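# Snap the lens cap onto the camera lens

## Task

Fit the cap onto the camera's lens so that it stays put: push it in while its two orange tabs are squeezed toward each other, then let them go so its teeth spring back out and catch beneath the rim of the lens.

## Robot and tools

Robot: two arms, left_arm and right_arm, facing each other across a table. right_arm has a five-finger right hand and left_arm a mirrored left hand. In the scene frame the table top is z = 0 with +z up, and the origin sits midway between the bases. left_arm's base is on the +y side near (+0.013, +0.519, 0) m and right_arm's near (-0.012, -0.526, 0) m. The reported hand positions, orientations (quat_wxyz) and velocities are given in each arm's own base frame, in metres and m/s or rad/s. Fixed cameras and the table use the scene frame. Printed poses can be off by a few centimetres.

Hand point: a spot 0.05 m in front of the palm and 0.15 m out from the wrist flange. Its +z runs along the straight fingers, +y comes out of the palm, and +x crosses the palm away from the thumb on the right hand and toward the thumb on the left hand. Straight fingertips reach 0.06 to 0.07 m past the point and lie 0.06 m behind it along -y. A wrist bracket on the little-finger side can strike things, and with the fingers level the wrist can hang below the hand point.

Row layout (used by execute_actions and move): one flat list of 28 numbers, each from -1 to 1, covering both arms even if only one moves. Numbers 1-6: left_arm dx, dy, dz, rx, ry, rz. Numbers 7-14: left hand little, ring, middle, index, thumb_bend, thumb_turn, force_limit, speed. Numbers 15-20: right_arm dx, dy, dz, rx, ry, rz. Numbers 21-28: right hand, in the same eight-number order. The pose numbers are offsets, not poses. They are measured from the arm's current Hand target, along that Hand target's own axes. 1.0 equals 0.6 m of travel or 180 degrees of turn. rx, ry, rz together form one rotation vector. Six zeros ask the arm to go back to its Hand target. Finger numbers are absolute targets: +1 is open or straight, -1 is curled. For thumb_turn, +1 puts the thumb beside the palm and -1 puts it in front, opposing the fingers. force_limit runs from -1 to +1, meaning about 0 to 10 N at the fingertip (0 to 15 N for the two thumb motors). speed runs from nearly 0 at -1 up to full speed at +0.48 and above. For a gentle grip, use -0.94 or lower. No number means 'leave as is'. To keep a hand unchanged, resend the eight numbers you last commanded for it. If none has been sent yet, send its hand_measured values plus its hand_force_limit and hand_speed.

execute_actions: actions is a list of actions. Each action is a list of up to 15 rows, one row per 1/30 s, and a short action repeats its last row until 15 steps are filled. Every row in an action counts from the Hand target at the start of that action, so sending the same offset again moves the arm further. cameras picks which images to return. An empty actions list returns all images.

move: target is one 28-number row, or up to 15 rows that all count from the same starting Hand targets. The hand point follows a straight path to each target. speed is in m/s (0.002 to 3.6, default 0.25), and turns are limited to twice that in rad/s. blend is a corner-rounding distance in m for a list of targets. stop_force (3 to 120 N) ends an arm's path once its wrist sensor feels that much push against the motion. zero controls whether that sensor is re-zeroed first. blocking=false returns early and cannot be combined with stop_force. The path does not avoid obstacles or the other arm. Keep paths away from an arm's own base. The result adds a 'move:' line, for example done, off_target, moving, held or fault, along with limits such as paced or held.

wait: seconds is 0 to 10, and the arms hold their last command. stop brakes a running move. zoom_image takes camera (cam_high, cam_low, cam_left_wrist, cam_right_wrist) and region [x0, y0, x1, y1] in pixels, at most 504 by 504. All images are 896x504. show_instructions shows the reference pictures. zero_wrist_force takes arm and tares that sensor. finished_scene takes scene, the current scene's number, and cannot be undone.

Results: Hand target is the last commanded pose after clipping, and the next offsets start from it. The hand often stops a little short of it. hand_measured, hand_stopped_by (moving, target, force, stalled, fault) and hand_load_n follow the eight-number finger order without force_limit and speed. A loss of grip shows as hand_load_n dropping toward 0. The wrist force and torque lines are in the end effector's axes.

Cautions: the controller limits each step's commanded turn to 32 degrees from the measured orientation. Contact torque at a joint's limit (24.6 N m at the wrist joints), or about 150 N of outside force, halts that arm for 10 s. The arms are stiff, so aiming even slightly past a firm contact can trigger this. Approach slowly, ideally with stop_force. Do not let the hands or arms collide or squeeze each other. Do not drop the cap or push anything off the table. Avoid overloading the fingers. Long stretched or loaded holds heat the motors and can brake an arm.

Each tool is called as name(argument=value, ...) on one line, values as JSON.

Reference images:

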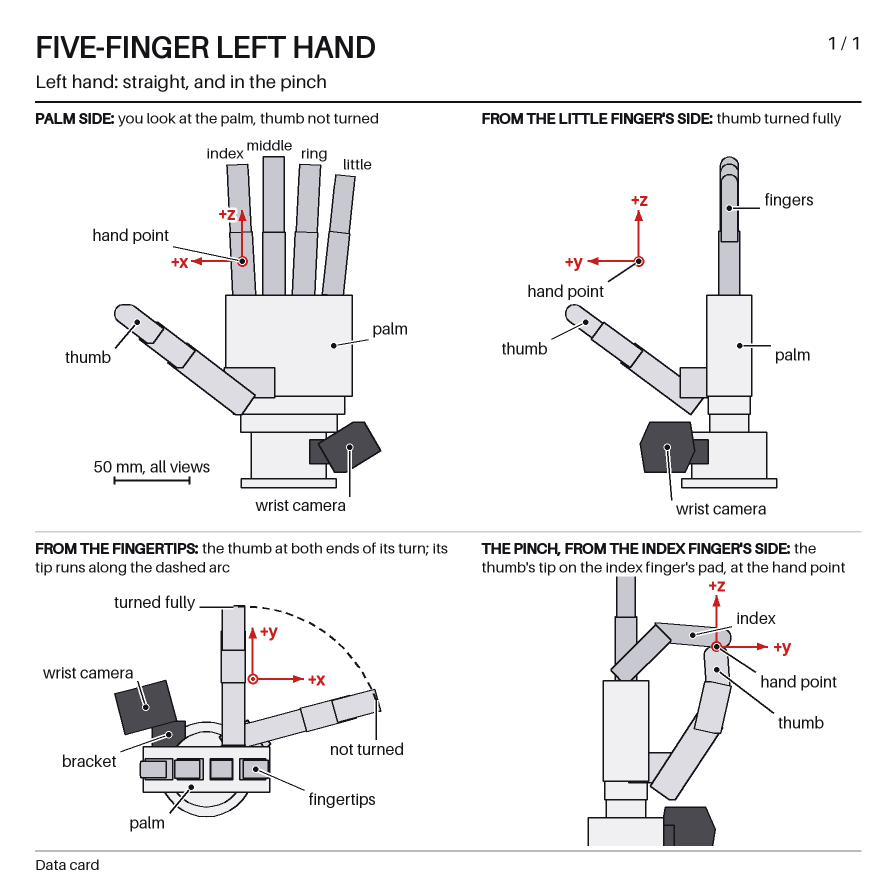

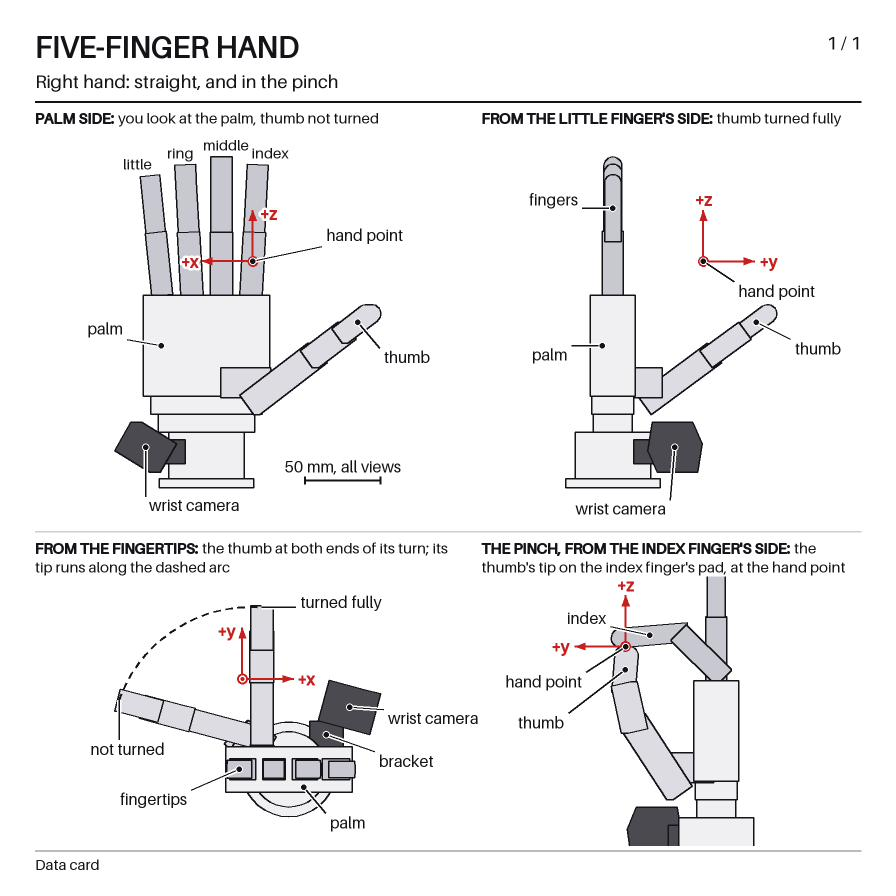

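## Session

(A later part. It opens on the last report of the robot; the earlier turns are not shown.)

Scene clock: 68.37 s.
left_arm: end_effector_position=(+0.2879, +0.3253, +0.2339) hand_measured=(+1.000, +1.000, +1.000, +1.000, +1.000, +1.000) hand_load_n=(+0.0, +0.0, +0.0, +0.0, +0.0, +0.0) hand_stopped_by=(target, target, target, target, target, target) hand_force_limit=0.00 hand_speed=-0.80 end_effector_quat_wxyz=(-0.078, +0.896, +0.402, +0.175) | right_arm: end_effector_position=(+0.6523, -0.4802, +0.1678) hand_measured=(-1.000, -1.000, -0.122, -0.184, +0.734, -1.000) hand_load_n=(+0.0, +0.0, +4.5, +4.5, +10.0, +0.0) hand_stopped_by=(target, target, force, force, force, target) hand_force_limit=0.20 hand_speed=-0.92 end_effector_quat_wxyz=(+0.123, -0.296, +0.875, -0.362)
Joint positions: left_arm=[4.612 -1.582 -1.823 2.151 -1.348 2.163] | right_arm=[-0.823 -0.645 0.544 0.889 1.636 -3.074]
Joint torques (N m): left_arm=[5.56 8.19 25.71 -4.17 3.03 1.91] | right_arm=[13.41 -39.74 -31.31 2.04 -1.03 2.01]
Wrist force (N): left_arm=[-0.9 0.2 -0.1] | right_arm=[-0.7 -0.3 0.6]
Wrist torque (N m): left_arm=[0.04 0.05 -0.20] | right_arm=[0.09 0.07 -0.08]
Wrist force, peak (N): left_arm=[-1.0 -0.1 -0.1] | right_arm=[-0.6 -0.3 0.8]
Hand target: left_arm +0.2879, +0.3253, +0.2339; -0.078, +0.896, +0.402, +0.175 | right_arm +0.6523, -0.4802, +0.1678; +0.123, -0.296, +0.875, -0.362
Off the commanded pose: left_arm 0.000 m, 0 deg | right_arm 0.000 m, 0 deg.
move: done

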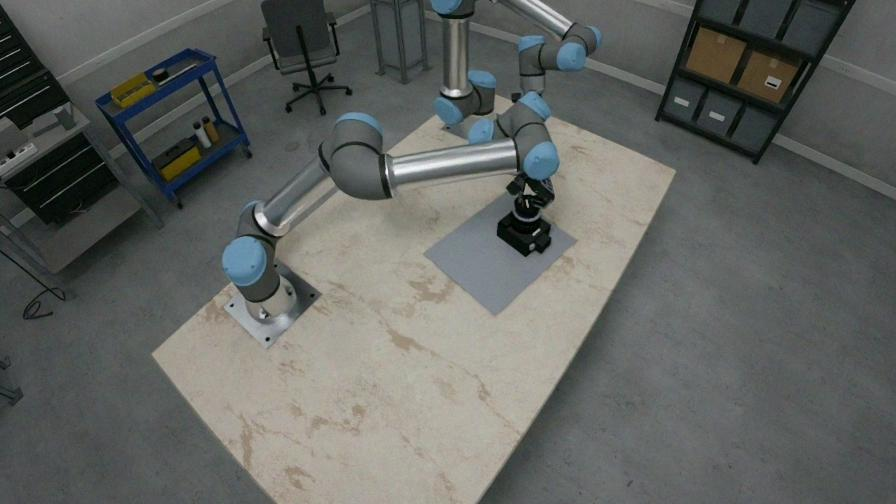

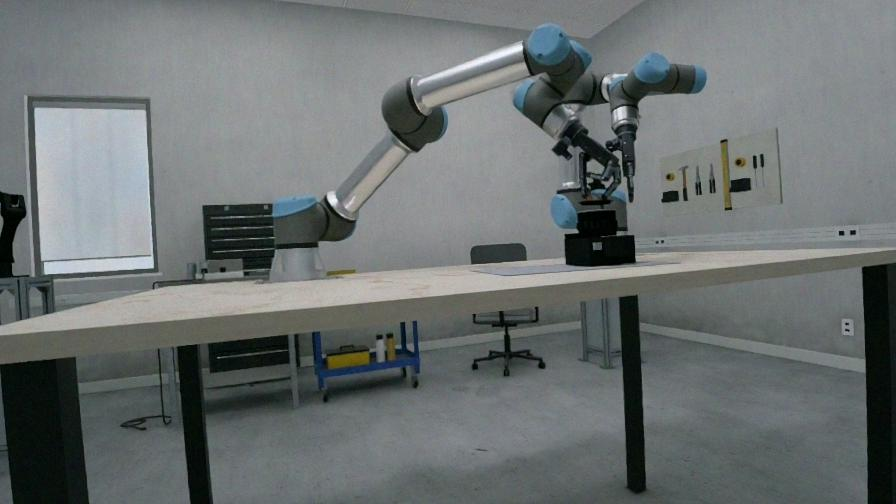

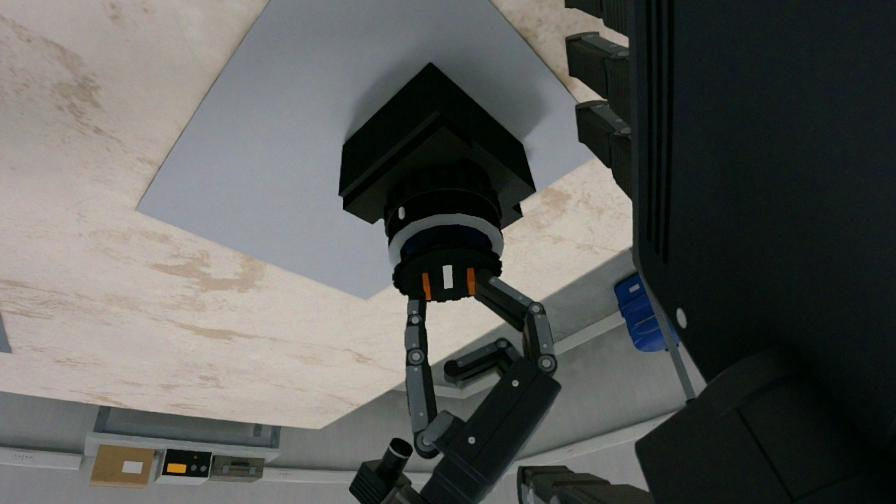

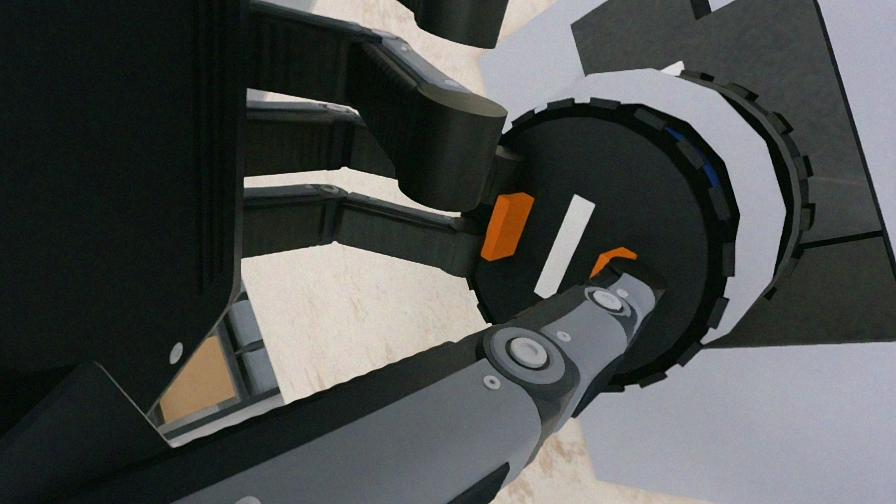

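move(target=[0,0,0,0,0,0,1,1,1,1,1,1,0,-0.8,0.0017,0.015,0.0156,0,0,0,-1,-1,-0.32,-0.32,0.43,-1,0.2,-0.92], speed=0.025, stop_force=5, cameras=["all"])

zoom_image(camera="cam_low", region=[570, 190, 626, 225])

zoom_image(camera="cam_left_wrist", region=[380, 200, 520, 310])

zoom_image(camera="cam_right_wrist", region=[440, 40, 840, 440])

Scene clock: 74.10 s.
left_arm: end_effector_position=(+0.2879, +0.3253, +0.2339) hand_measured=(+1.000, +1.000, +1.000, +1.000, +1.000, +1.000) hand_load_n=(+0.0, +0.0, +0.0, +0.0, +0.0, +0.0) hand_stopped_by=(target, target, target, target, target, target) hand_force_limit=0.00 hand_speed=-0.80 end_effector_quat_wxyz=(-0.078, +0.896, +0.402, +0.175) | right_arm: end_effector_position=(+0.6516, -0.4810, +0.1548) hand_measured=(-1.000, -1.000, -0.122, -0.184, +0.734, -1.000) hand_load_n=(+0.0, -0.5, +4.5, +4.5, +9.5, +0.5) hand_stopped_by=(target, target, force, force, force, target) hand_force_limit=0.20 hand_speed=-0.92 end_effector_quat_wxyz=(+0.123, -0.296, +0.875, -0.362)
Joint positions: left_arm=[4.612 -1.582 -1.823 2.151 -1.348 2.163] | right_arm=[-0.825 -0.65 0.587 0.852 1.635 -3.075]
Joint torques (N m): left_arm=[6.37 8.73 23.49 -4.24 3.07 1.91] | right_arm=[-12.99 -60.93 -8.22 -0.87 -0.97 -2.19]
Wrist force (N): left_arm=[-0.6 0.3 0.3] | right_arm=[-0.7 -0.3 0.6]
Wrist torque (N m): left_arm=[0.02 0.01 -0.18] | right_arm=[0.09 0.06 0.08]
Wrist force, peak (N): left_arm=[-1.0 0.4 0.0] | right_arm=[-0.9 -0.3 0.6]
Hand target: left_arm +0.2879, +0.3253, +0.2339; -0.078, +0.896, +0.402, +0.175 | right_arm +0.6516, -0.4810, +0.1548; +0.123, -0.296, +0.875, -0.362
Off the commanded pose: left_arm 0.000 m, 0 deg | right_arm 0.000 m, 0 deg.
move: done

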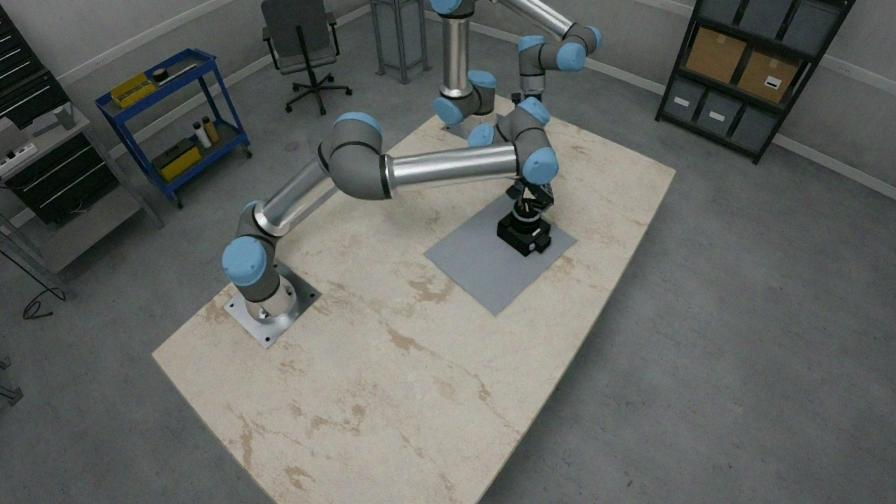

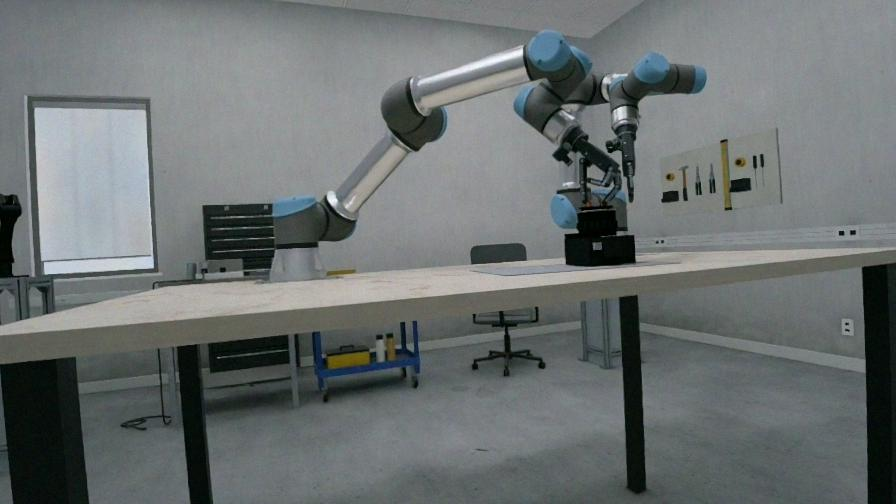

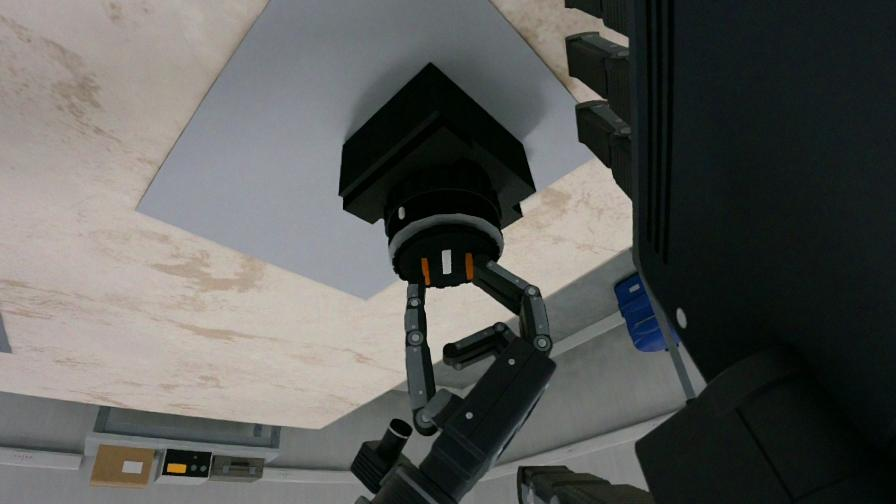

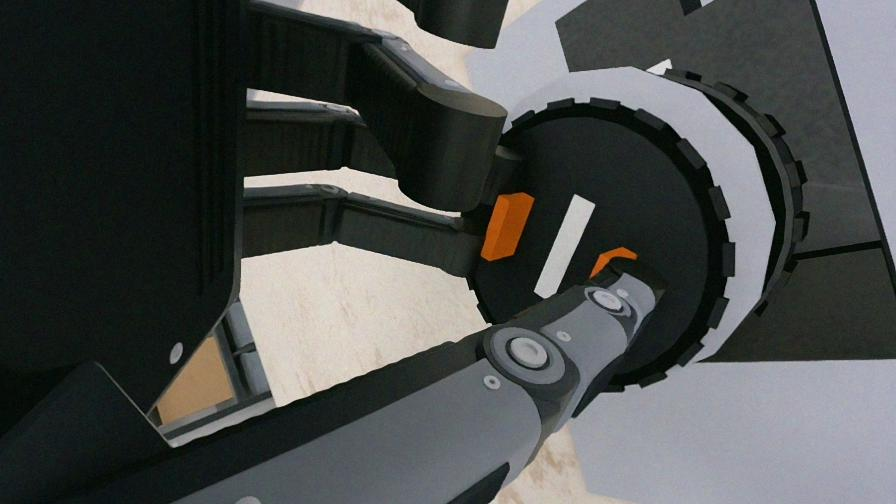

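Scaled by 9.000 from the camera's 896x504 image, which has a finer 1280x720 frame.

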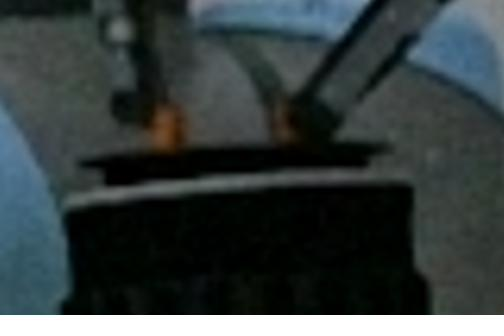

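Scaled by 3.600 from the camera's 896x504 image, which has a finer 1280x720 frame.

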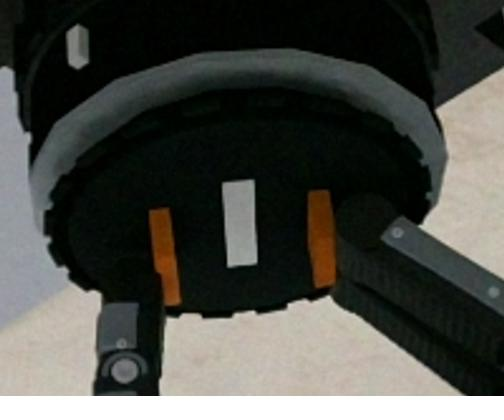

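Scaled by 1.260 from the camera's 896x504 image, which has a finer 1280x720 frame.

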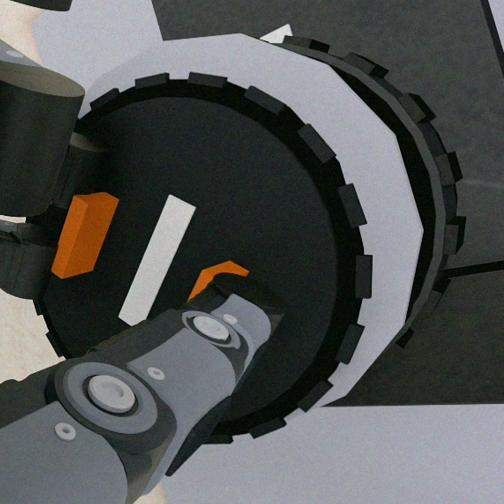

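move(target=[[0,0,0,0,0,0,1,1,1,1,1,1,0,-0.8,0.0022,-0.0004,0.0004,0,0,0,-1,-1,-0.32,-0.32,0.43,-1,0.2,-0.92],[0,0,0,0,0,0,1,1,1,1,1,1,0,-0.8,0.0022,0.0067,0.0075,0,0,0,-1,-1,-0.32,-0.32,0.43,-1,0.2,-0.92]], speed=0.012, stop_force=6, cameras=["all"])

zoom_image(camera="cam_low", region=[570, 190, 626, 225])

zoom_image(camera="cam_left_wrist", region=[380, 200, 520, 310])

zoom_image(camera="cam_right_wrist", region=[440, 40, 840, 440])

Scene clock: 78.83 s.
left_arm: end_effector_position=(+0.2879, +0.3253, +0.2339) hand_measured=(+1.000, +1.000, +1.000, +1.000, +1.000, +1.000) hand_load_n=(+0.0, +0.0, +0.0, +0.0, +0.0, +0.0) hand_stopped_by=(target, target, target, target, target, target) hand_force_limit=0.00 hand_speed=-0.80 end_effector_quat_wxyz=(-0.078, +0.896, +0.402, +0.175) | right_arm: end_effector_position=(+0.6508, -0.4821, +0.1505) hand_measured=(-1.000, -1.000, -0.122, -0.184, +0.734, -1.000) hand_load_n=(+0.0, +0.5, +3.5, +2.5, +11.5, -3.5) hand_stopped_by=(target, target, force, force, force, target) hand_force_limit=0.20 hand_speed=-0.92 end_effector_quat_wxyz=(+0.123, -0.296, +0.875, -0.362)
Joint positions: left_arm=[4.612 -1.582 -1.823 2.151 -1.348 2.163] | right_arm=[-0.827 -0.651 0.6 0.839 1.634 -3.077]
Joint torques (N m): left_arm=[5.92 9.72 21.1 -4.14 2.86 1.89] | right_arm=[-4.76 -36.9 -30.47 1.12 -1.7 -1.04]
Wrist force (N): left_arm=[-0.7 0.3 0.1] | right_arm=[4.1 -1.3 -4.5]
Wrist torque (N m): left_arm=[0.06 0.03 -0.19] | right_arm=[-0.06 0.04 0.02]
Wrist force, peak (N): left_arm=[-1.2 0.1 -0.2] | right_arm=[5.5 -4.4 -7.2]
Hand target: left_arm +0.2879, +0.3253, +0.2339; -0.078, +0.896, +0.402, +0.175 | right_arm +0.6508, -0.4821, +0.1504; +0.123, -0.296, +0.875, -0.362 (not the last commanded pose)
Off the commanded pose: left_arm 0.000 m, 0 deg | right_arm 0.002 m, 0 deg.
move: contact (right_arm); path passed 1 of 2 targets

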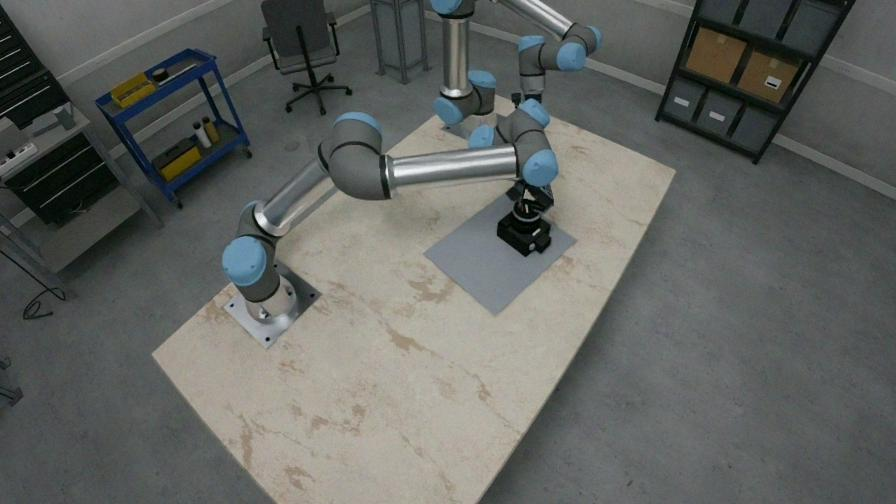

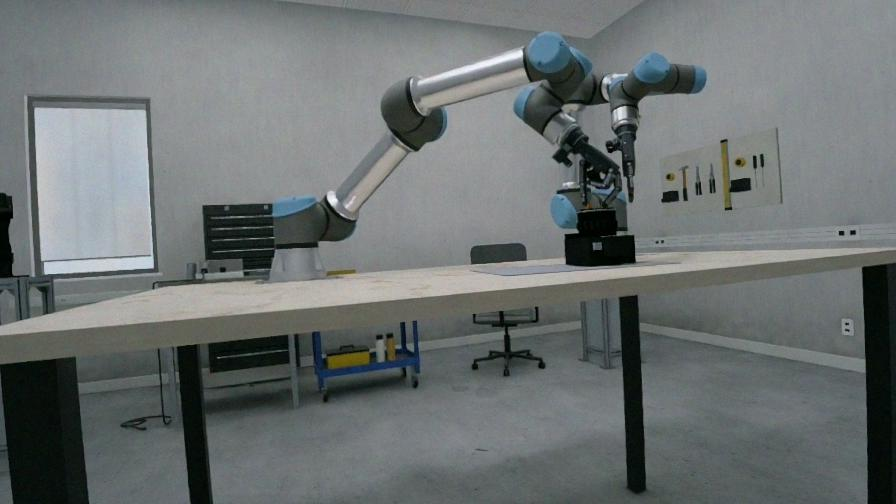

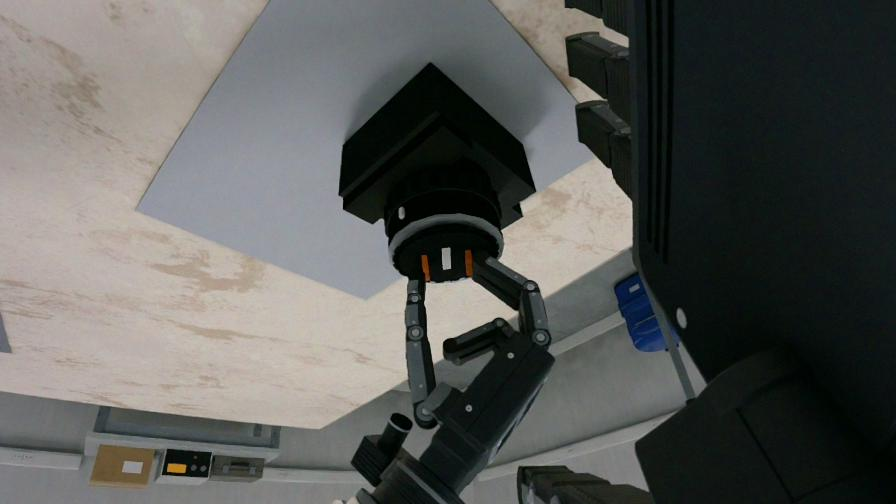

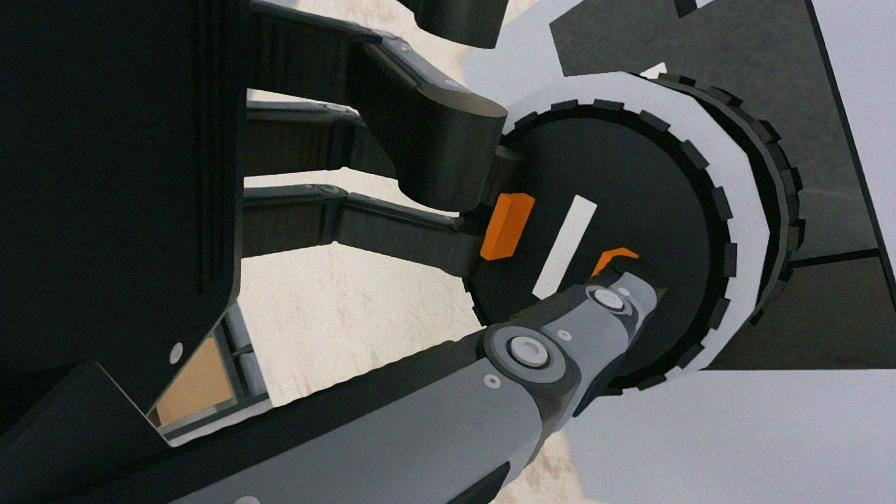

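Scaled by 9.000 from the camera's 896x504 image, which has a finer 1280x720 frame.

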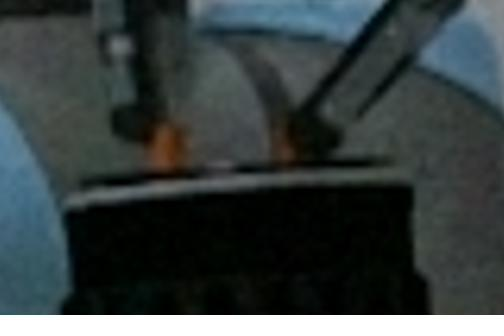

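Scaled by 3.600 from the camera's 896x504 image, which has a finer 1280x720 frame.

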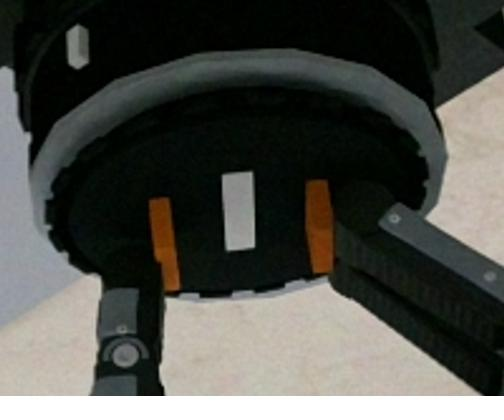

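Scaled by 1.260 from the camera's 896x504 image, which has a finer 1280x720 frame.

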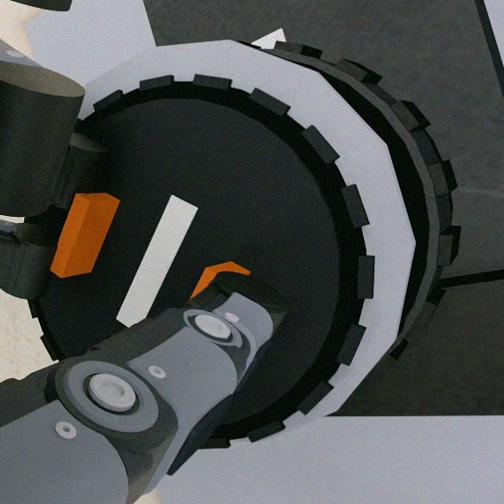

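move(target=[[0,0,0,0,0,0,1,1,1,1,1,1,0,-0.8,0,-0.0018,-0.0018,0,0,0,-1,-1,-0.32,-0.32,0.43,-1,0.2,-0.92],[0,0,0,0,0,0,1,1,1,1,1,1,0,-0.8,0.002,-0.0011,-0.0025,0,0,0,-1,-1,-0.32,-0.32,0.43,-1,0.2,-0.92]], speed=0.02, cameras=[])

move(target=[0,0,0,0,0,0,1,1,1,1,1,1,0,-0.8,0,0.0059,0.0059,0,0,0,-1,-1,-0.32,-0.32,0.43,-1,0.2,-0.92], speed=0.01, stop_force=6, cameras=["cam_low","cam_left_wrist","cam_right_wrist"])

zoom_image(camera="cam_low", region=[570, 190, 626, 225])

zoom_image(camera="cam_left_wrist", region=[380, 200, 520, 310])

Scene clock: 80.57 s.
left_arm: end_effector_position=(+0.2879, +0.3253, +0.2339) hand_measured=(+1.000, +1.000, +1.000, +1.000, +1.000, +1.000) hand_load_n=(+0.0, +0.0, +0.0, +0.0, +0.0, +0.0) hand_stopped_by=(target, target, target, target, target, target) hand_force_limit=0.00 hand_speed=-0.80 end_effector_quat_wxyz=(-0.078, +0.896, +0.402, +0.175) | right_arm: end_effector_position=(+0.6495, -0.4824, +0.1519) hand_measured=(-1.000, -1.000, -0.122, -0.184, +0.734, -1.000) hand_load_n=(+0.0, +0.0, +4.0, +5.0, +10.0, +0.0) hand_stopped_by=(target, target, force, force, force, target) hand_force_limit=0.20 hand_speed=-0.92 end_effector_quat_wxyz=(+0.123, -0.296, +0.875, -0.362)
Joint positions: left_arm=[4.612 -1.582 -1.823 2.151 -1.348 2.163] | right_arm=[-0.828 -0.655 0.602 0.84 1.633 -3.078]
Joint torques (N m): left_arm=[5.89 10 19.45 -4.07 2.66 1.66] | right_arm=[-12.41 -62.5 -7.49 -0.76 -1.13 -2.24]
Wrist force (N): left_arm=[-0.6 0.2 0.0] | right_arm=[-0.7 -0.2 0.5]
Wrist torque (N m): left_arm=[0.03 0.01 -0.18] | right_arm=[0.10 0.07 0.08]
Wrist force, peak (N): left_arm=[-1.1 0.0 0.1] | right_arm=[4.3 -1.6 -4.7]
Hand target: left_arm +0.2879, +0.3253, +0.2339; -0.078, +0.896, +0.402, +0.175 | right_arm +0.6494, -0.4824, +0.1519; +0.123, -0.296, +0.875, -0.362
Off the commanded pose: left_arm 0.000 m, 0 deg | right_arm 0.000 m, 0 deg.
move: done
No camera images: "cameras" was empty.

Scene clock: 81.87 s.
left_arm: end_effector_position=(+0.2879, +0.3253, +0.2339) hand_measured=(+1.000, +1.000, +1.000, +1.000, +1.000, +1.000) hand_load_n=(+0.0, +0.0, +0.0, +0.0, +0.0, +0.0) hand_stopped_by=(target, target, target, target, target, target) hand_force_limit=0.00 hand_speed=-0.80 end_effector_quat_wxyz=(-0.078, +0.896, +0.402, +0.175) | right_arm: end_effector_position=(+0.6495, -0.4824, +0.1504) hand_measured=(-1.000, -1.000, -0.122, -0.184, +0.734, -1.000) hand_load_n=(+0.0, +0.0, +6.0, +6.0, +9.0, -1.5) hand_stopped_by=(target, target, force, force, force, target) hand_force_limit=0.20 hand_speed=-0.92 end_effector_quat_wxyz=(+0.123, -0.296, +0.875, -0.362)
Joint positions: left_arm=[4.612 -1.582 -1.823 2.151 -1.348 2.163] | right_arm=[-0.828 -0.655 0.607 0.836 1.633 -3.078]
Joint torques (N m): left_arm=[5.59 10.27 19.43 -4.09 2.87 1.69] | right_arm=[-7.39 -36.33 -29.01 2.55 -0.98 -2.09]
Wrist force (N): left_arm=[-0.8 0.0 -0.2] | right_arm=[0.1 -5.2 -2.2]
Wrist torque (N m): left_arm=[0.02 0.02 -0.18] | right_arm=[-0.12 0.04 0.04]
Wrist force, peak (N): left_arm=[-1.1 0.4 0.0] | right_arm=[0.9 -7.5 -2.8]
Hand target: left_arm +0.2879, +0.3253, +0.2339; -0.078, +0.896, +0.402, +0.175 | right_arm +0.6495, -0.4824, +0.1503; +0.123, -0.296, +0.875, -0.362 (not the last commanded pose)
Off the commanded pose: left_arm 0.000 m, 0 deg | right_arm 0.003 m, 0 deg.
move: contact (right_arm)
Images, in order (width x height): cam_low 896x504, cam_left_wrist 896x504, cam_right_wrist 896x504.

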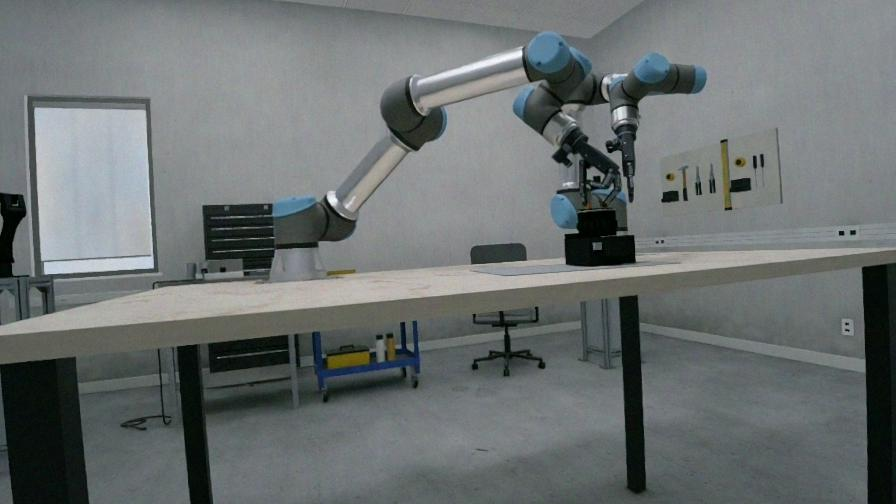

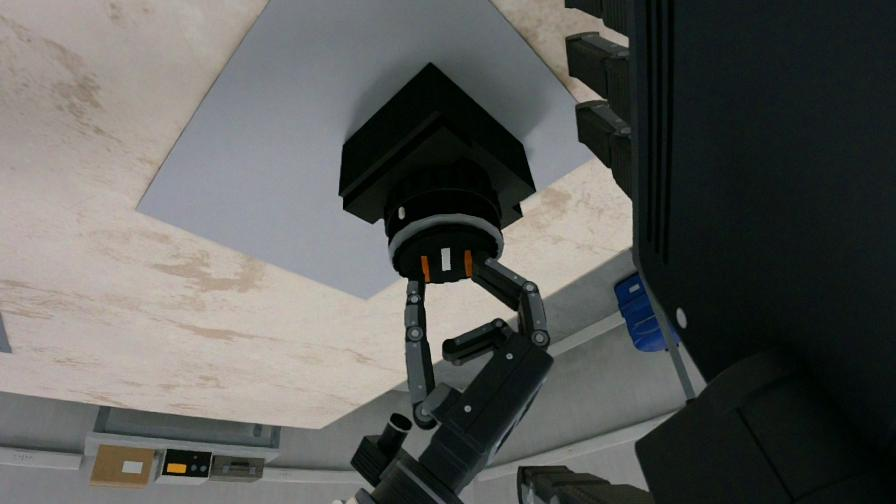

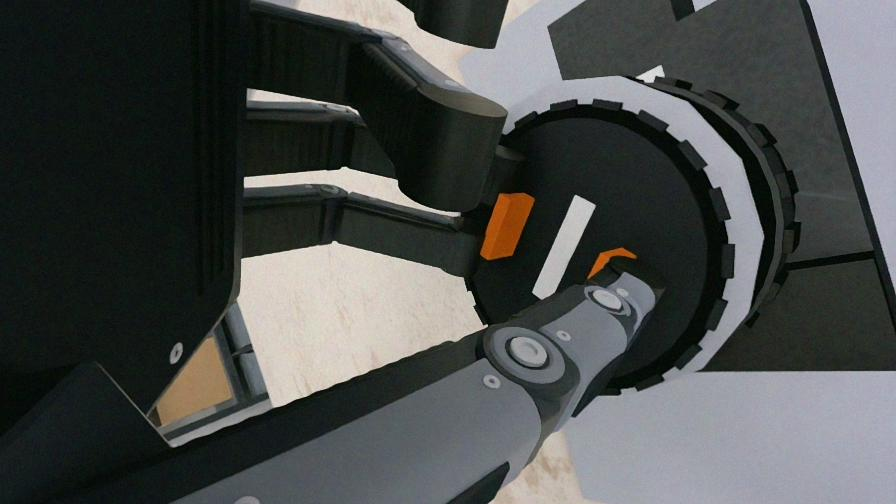

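Scaled by 9.000 from the camera's 896x504 image, which has a finer 1280x720 frame.

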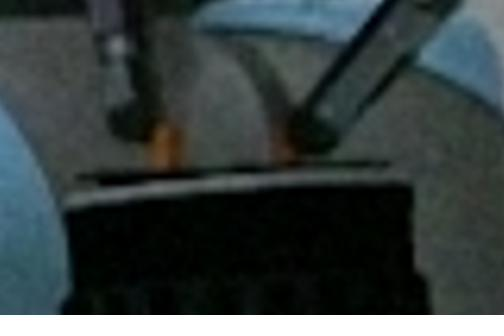

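Scaled by 3.600 from the camera's 896x504 image, which has a finer 1280x720 frame.

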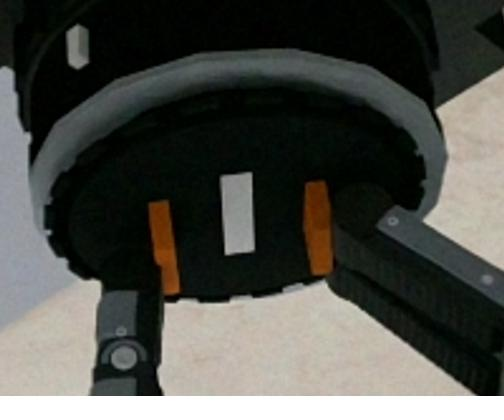

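move(target=[[0,0,0,0,0,0,1,1,1,1,1,1,0,-0.8,0,-0.0015,-0.0015,0,0,0,-1,-1,-0.32,-0.32,0.43,-1,0.2,-0.92],[0,0,0,0,0,0,1,1,1,1,1,1,0,-0.8,0.0006,-0.0022,-0.0008,0,0,0,-1,-1,-0.32,-0.32,0.43,-1,0.2,-0.92]], speed=0.02, cameras=[])

move(target=[0,0,0,0,0,0,1,1,1,1,1,1,0,-0.8,0,0.0059,0.0059,0,0,0,-1,-1,-0.32,-0.32,0.43,-1,0.2,-0.92], speed=0.01, stop_force=7, cameras=["cam_low","cam_left_wrist","cam_right_wrist"])

zoom_image(camera="cam_low", region=[570, 190, 626, 225])

zoom_image(camera="cam_left_wrist", region=[380, 200, 520, 310])

Scene clock: 87.37 s.
left_arm: end_effector_position=(+0.2879, +0.3253, +0.2339) hand_measured=(+1.000, +1.000, +1.000, +1.000, +1.000, +1.000) hand_load_n=(+0.0, +0.0, +0.0, +0.0, +0.0, +0.0) hand_stopped_by=(target, target, target, target, target, target) hand_force_limit=0.00 hand_speed=-0.80 end_effector_quat_wxyz=(-0.078, +0.896, +0.402, +0.175) | right_arm: end_effector_position=(+0.6496, -0.4830, +0.1516) hand_measured=(-1.000, -1.000, -0.122, -0.184, +0.734, -1.000) hand_load_n=(+0.0, +0.0, +4.0, +5.0, +10.0, +0.0) hand_stopped_by=(target, target, force, force, force, target) hand_force_limit=0.20 hand_speed=-0.92 end_effector_quat_wxyz=(+0.123, -0.296, +0.875, -0.362)
Joint positions: left_arm=[4.612 -1.582 -1.823 2.151 -1.348 2.163] | right_arm=[-0.829 -0.653 0.6 0.841 1.632 -3.078]
Joint torques (N m): left_arm=[5.47 10.77 17.17 -3.95 2.5 1.54] | right_arm=[-12.56 -40.58 -31.74 2.03 -0.94 -2.15]
Wrist force (N): left_arm=[-0.9 0.1 0.3] | right_arm=[-0.6 -0.1 0.6]
Wrist torque (N m): left_arm=[0.01 0.06 -0.20] | right_arm=[0.12 0.05 0.09]
Wrist force, peak (N): left_arm=[-0.9 0.4 0.5] | right_arm=[0.0 -5.7 -2.2]
Hand target: left_arm +0.2879, +0.3253, +0.2339; -0.078, +0.896, +0.402, +0.175 | right_arm +0.6495, -0.4831, +0.1516; +0.123, -0.296, +0.875, -0.362
Off the commanded pose: left_arm 0.000 m, 0 deg | right_arm 0.000 m, 0 deg.
move: done
No camera images: "cameras" was empty.

Scene clock: 89.13 s.
left_arm: end_effector_position=(+0.2879, +0.3253, +0.2339) hand_measured=(+1.000, +1.000, +1.000, +1.000, +1.000, +1.000) hand_load_n=(+0.0, +0.0, +0.0, +0.0, +0.0, +0.0) hand_stopped_by=(target, target, target, target, target, target) hand_force_limit=0.00 hand_speed=-0.80 end_effector_quat_wxyz=(-0.078, +0.896, +0.402, +0.175) | right_arm: end_effector_position=(+0.6496, -0.4831, +0.1471) hand_measured=(-1.000, -1.000, -0.124, -0.184, +0.734, -1.000) hand_load_n=(+0.0, +0.0, +2.0, +2.5, +12.0, +0.0) hand_stopped_by=(target, target, force, force, force, target) hand_force_limit=0.20 hand_speed=-0.92 end_effector_quat_wxyz=(+0.123, -0.296, +0.875, -0.362)
Joint positions: left_arm=[4.612 -1.582 -1.823 2.151 -1.348 2.163] | right_arm=[-0.829 -0.654 0.613 0.828 1.632 -3.078]
Joint torques (N m): left_arm=[5.46 10.35 17.17 -4.14 2.52 1.72] | right_arm=[-12.42 -41.09 -28.29 2.05 -0.66 -2.06]
Wrist force (N): left_arm=[-0.8 -0.2 0.1] | right_arm=[-1.3 -4.2 -4.0]
Wrist torque (N m): left_arm=[-0.03 0.03 -0.18] | right_arm=[0.13 0.10 0.02]
Wrist force, peak (N): left_arm=[-0.9 0.1 0.2] | right_arm=[-1.3 -6.6 -5.3]
Hand target: left_arm +0.2879, +0.3253, +0.2339; -0.078, +0.896, +0.402, +0.175 | right_arm +0.6496, -0.4831, +0.1470; +0.123, -0.296, +0.875, -0.362
Off the commanded pose: left_arm 0.000 m, 0 deg | right_arm 0.000 m, 0 deg.
move: contact (right_arm)
Images, in order (width x height): cam_low 896x504, cam_left_wrist 896x504, cam_right_wrist 896x504.

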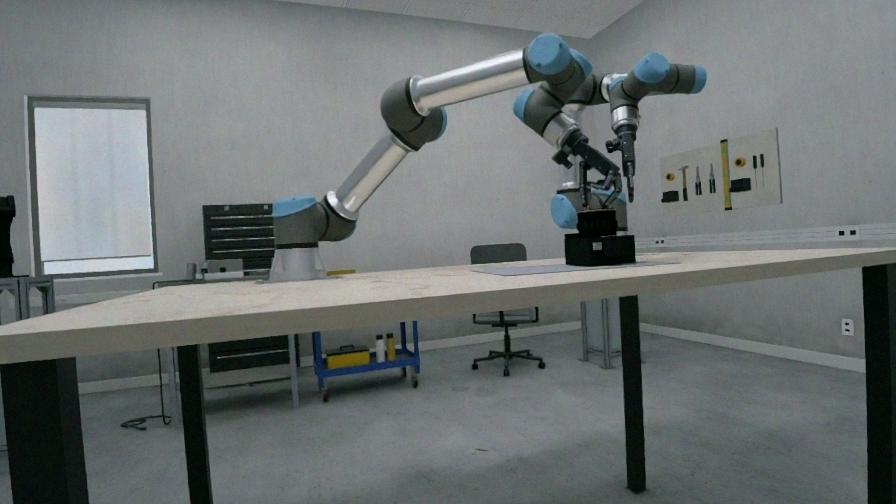

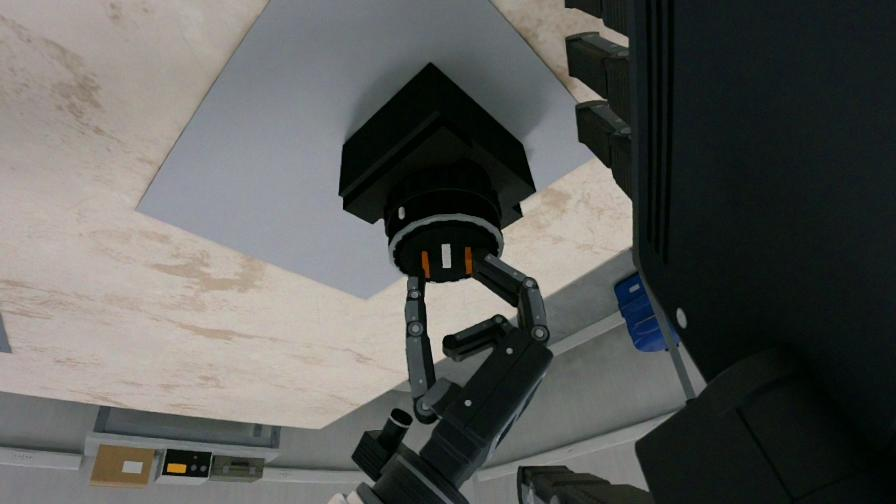

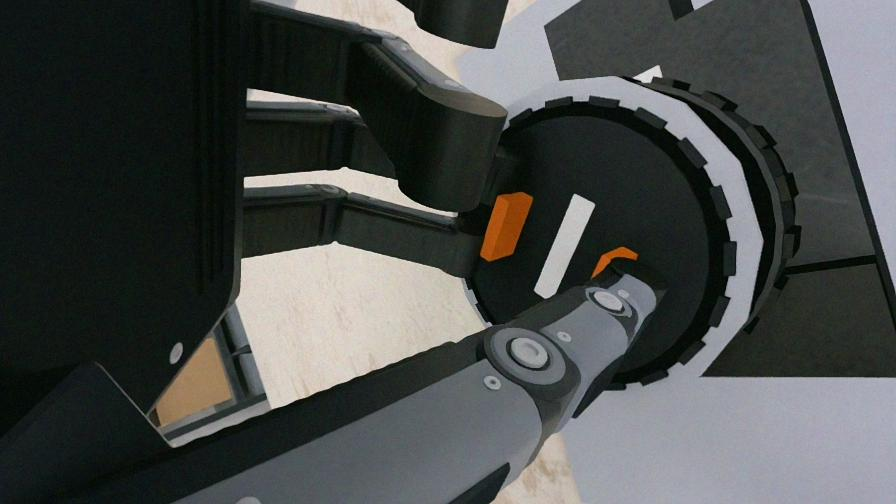

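Scaled by 9.000 from the camera's 896x504 image, which has a finer 1280x720 frame.

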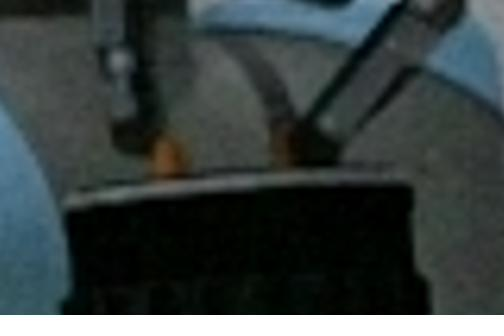

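Scaled by 3.600 from the camera's 896x504 image, which has a finer 1280x720 frame.

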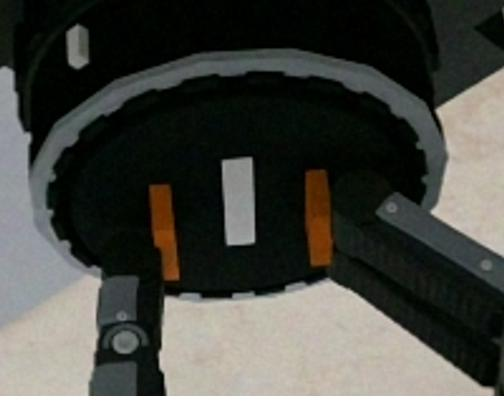

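move(target=[0,0,0,0,0,0,1,1,1,1,1,1,0,-0.8,0,0.0038,0.0038,0,0,0,-1,-1,-0.32,-0.32,0.43,-1,0.2,-0.92], speed=0.008, stop_force=7, cameras=["cam_low","cam_left_wrist","cam_right_wrist"])

zoom_image(camera="cam_low", region=[570, 190, 626, 225])

zoom_image(camera="cam_left_wrist", region=[380, 200, 520, 310])

zoom_image(camera="cam_right_wrist", region=[440, 40, 840, 440])

Scene clock: 91.43 s.
left_arm: end_effector_position=(+0.2879, +0.3253, +0.2339) hand_measured=(+1.000, +1.000, +1.000, +1.000, +1.000, +1.000) hand_load_n=(+0.0, +0.0, +0.0, +0.0, +0.0, +0.0) hand_stopped_by=(target, target, target, target, target, target) hand_force_limit=0.00 hand_speed=-0.80 end_effector_quat_wxyz=(-0.078, +0.896, +0.402, +0.175) | right_arm: end_effector_position=(+0.6496, -0.4832, +0.1468) hand_measured=(-1.000, -1.000, -0.124, -0.184, +0.734, -1.000) hand_load_n=(+0.0, +0.0, +1.0, +2.0, +12.5, +0.0) hand_stopped_by=(target, target, force, force, force, target) hand_force_limit=0.20 hand_speed=-0.92 end_effector_quat_wxyz=(+0.123, -0.296, +0.875, -0.362)
Joint positions: left_arm=[4.612 -1.582 -1.823 2.151 -1.348 2.163] | right_arm=[-0.829 -0.654 0.614 0.828 1.632 -3.078]
Joint torques (N m): left_arm=[5.83 10.83 15.84 -4.11 2.64 1.56] | right_arm=[-11.95 -33 -25.43 2.28 -0.52 -1.95]
Wrist force (N): left_arm=[-0.9 0.4 -0.2] | right_arm=[-0.4 -7.7 -8.0]
Wrist torque (N m): left_arm=[0.07 0.04 -0.20] | right_arm=[0.08 0.16 -0.05]
Wrist force, peak (N): left_arm=[-1.1 0.1 0.3] | right_arm=[-0.4 -14.0 -11.4]
Hand target: left_arm +0.2879, +0.3253, +0.2339; -0.078, +0.896, +0.402, +0.175 | right_arm +0.6496, -0.4832, +0.1468; +0.123, -0.296, +0.875, -0.362 (not the last commanded pose)
Off the commanded pose: left_arm 0.000 m, 0 deg | right_arm 0.003 m, 0 deg.
move: contact (right_arm)
Images, in order (width x height): cam_low 896x504, cam_left_wrist 896x504, cam_right_wrist 896x504.

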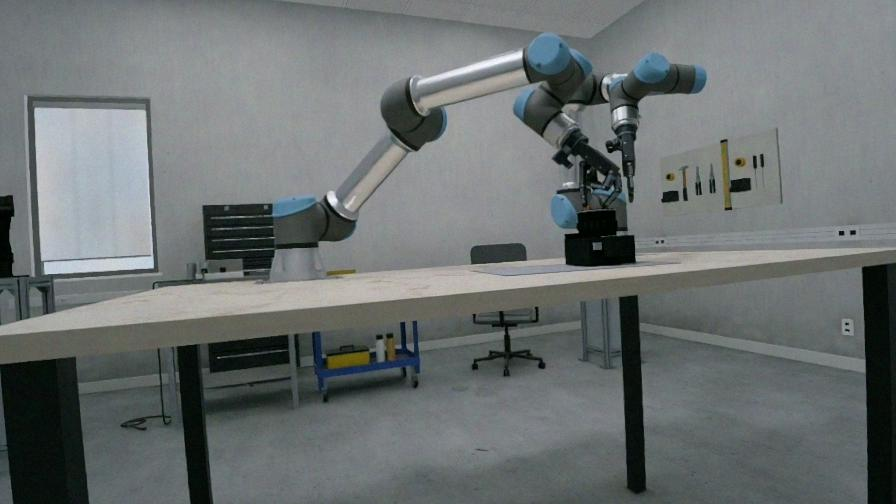

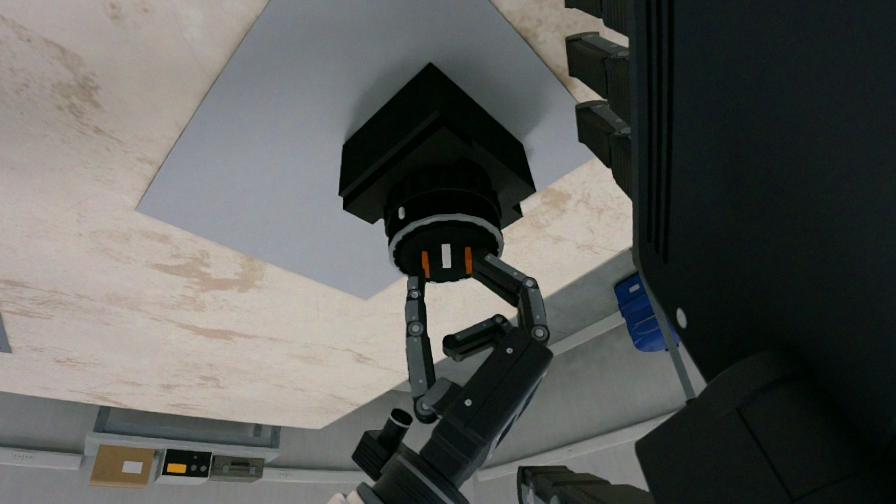

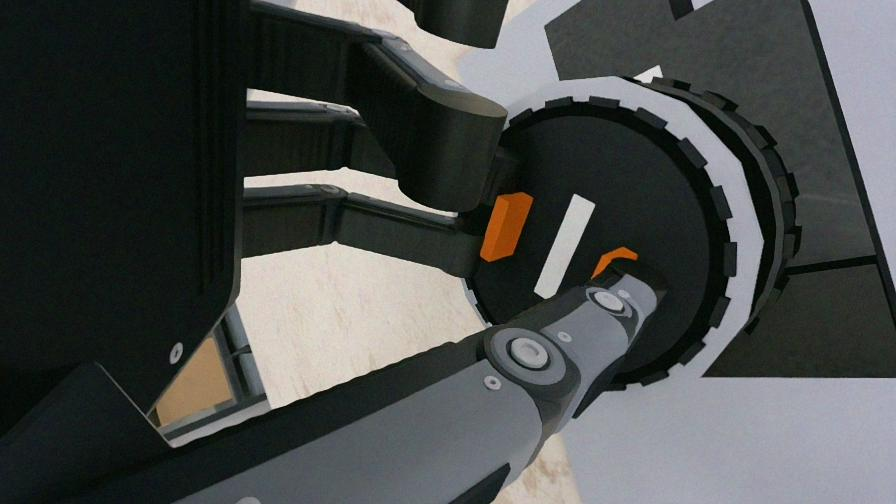

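Scaled by 9.000 from the camera's 896x504 image, which has a finer 1280x720 frame.

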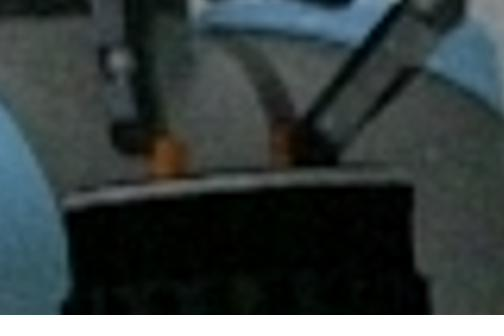

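Scaled by 3.600 from the camera's 896x504 image, which has a finer 1280x720 frame.

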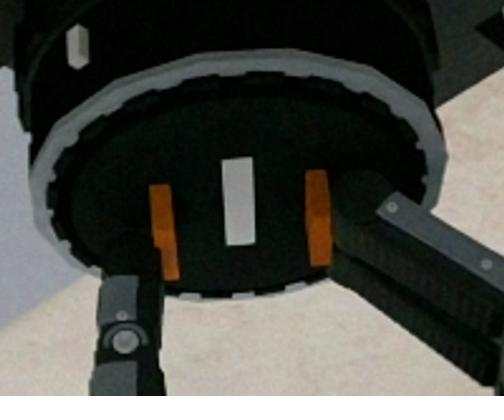

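Scaled by 1.260 from the camera's 896x504 image, which has a finer 1280x720 frame.

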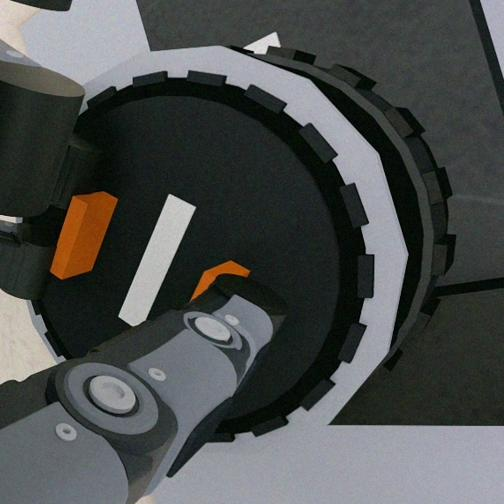

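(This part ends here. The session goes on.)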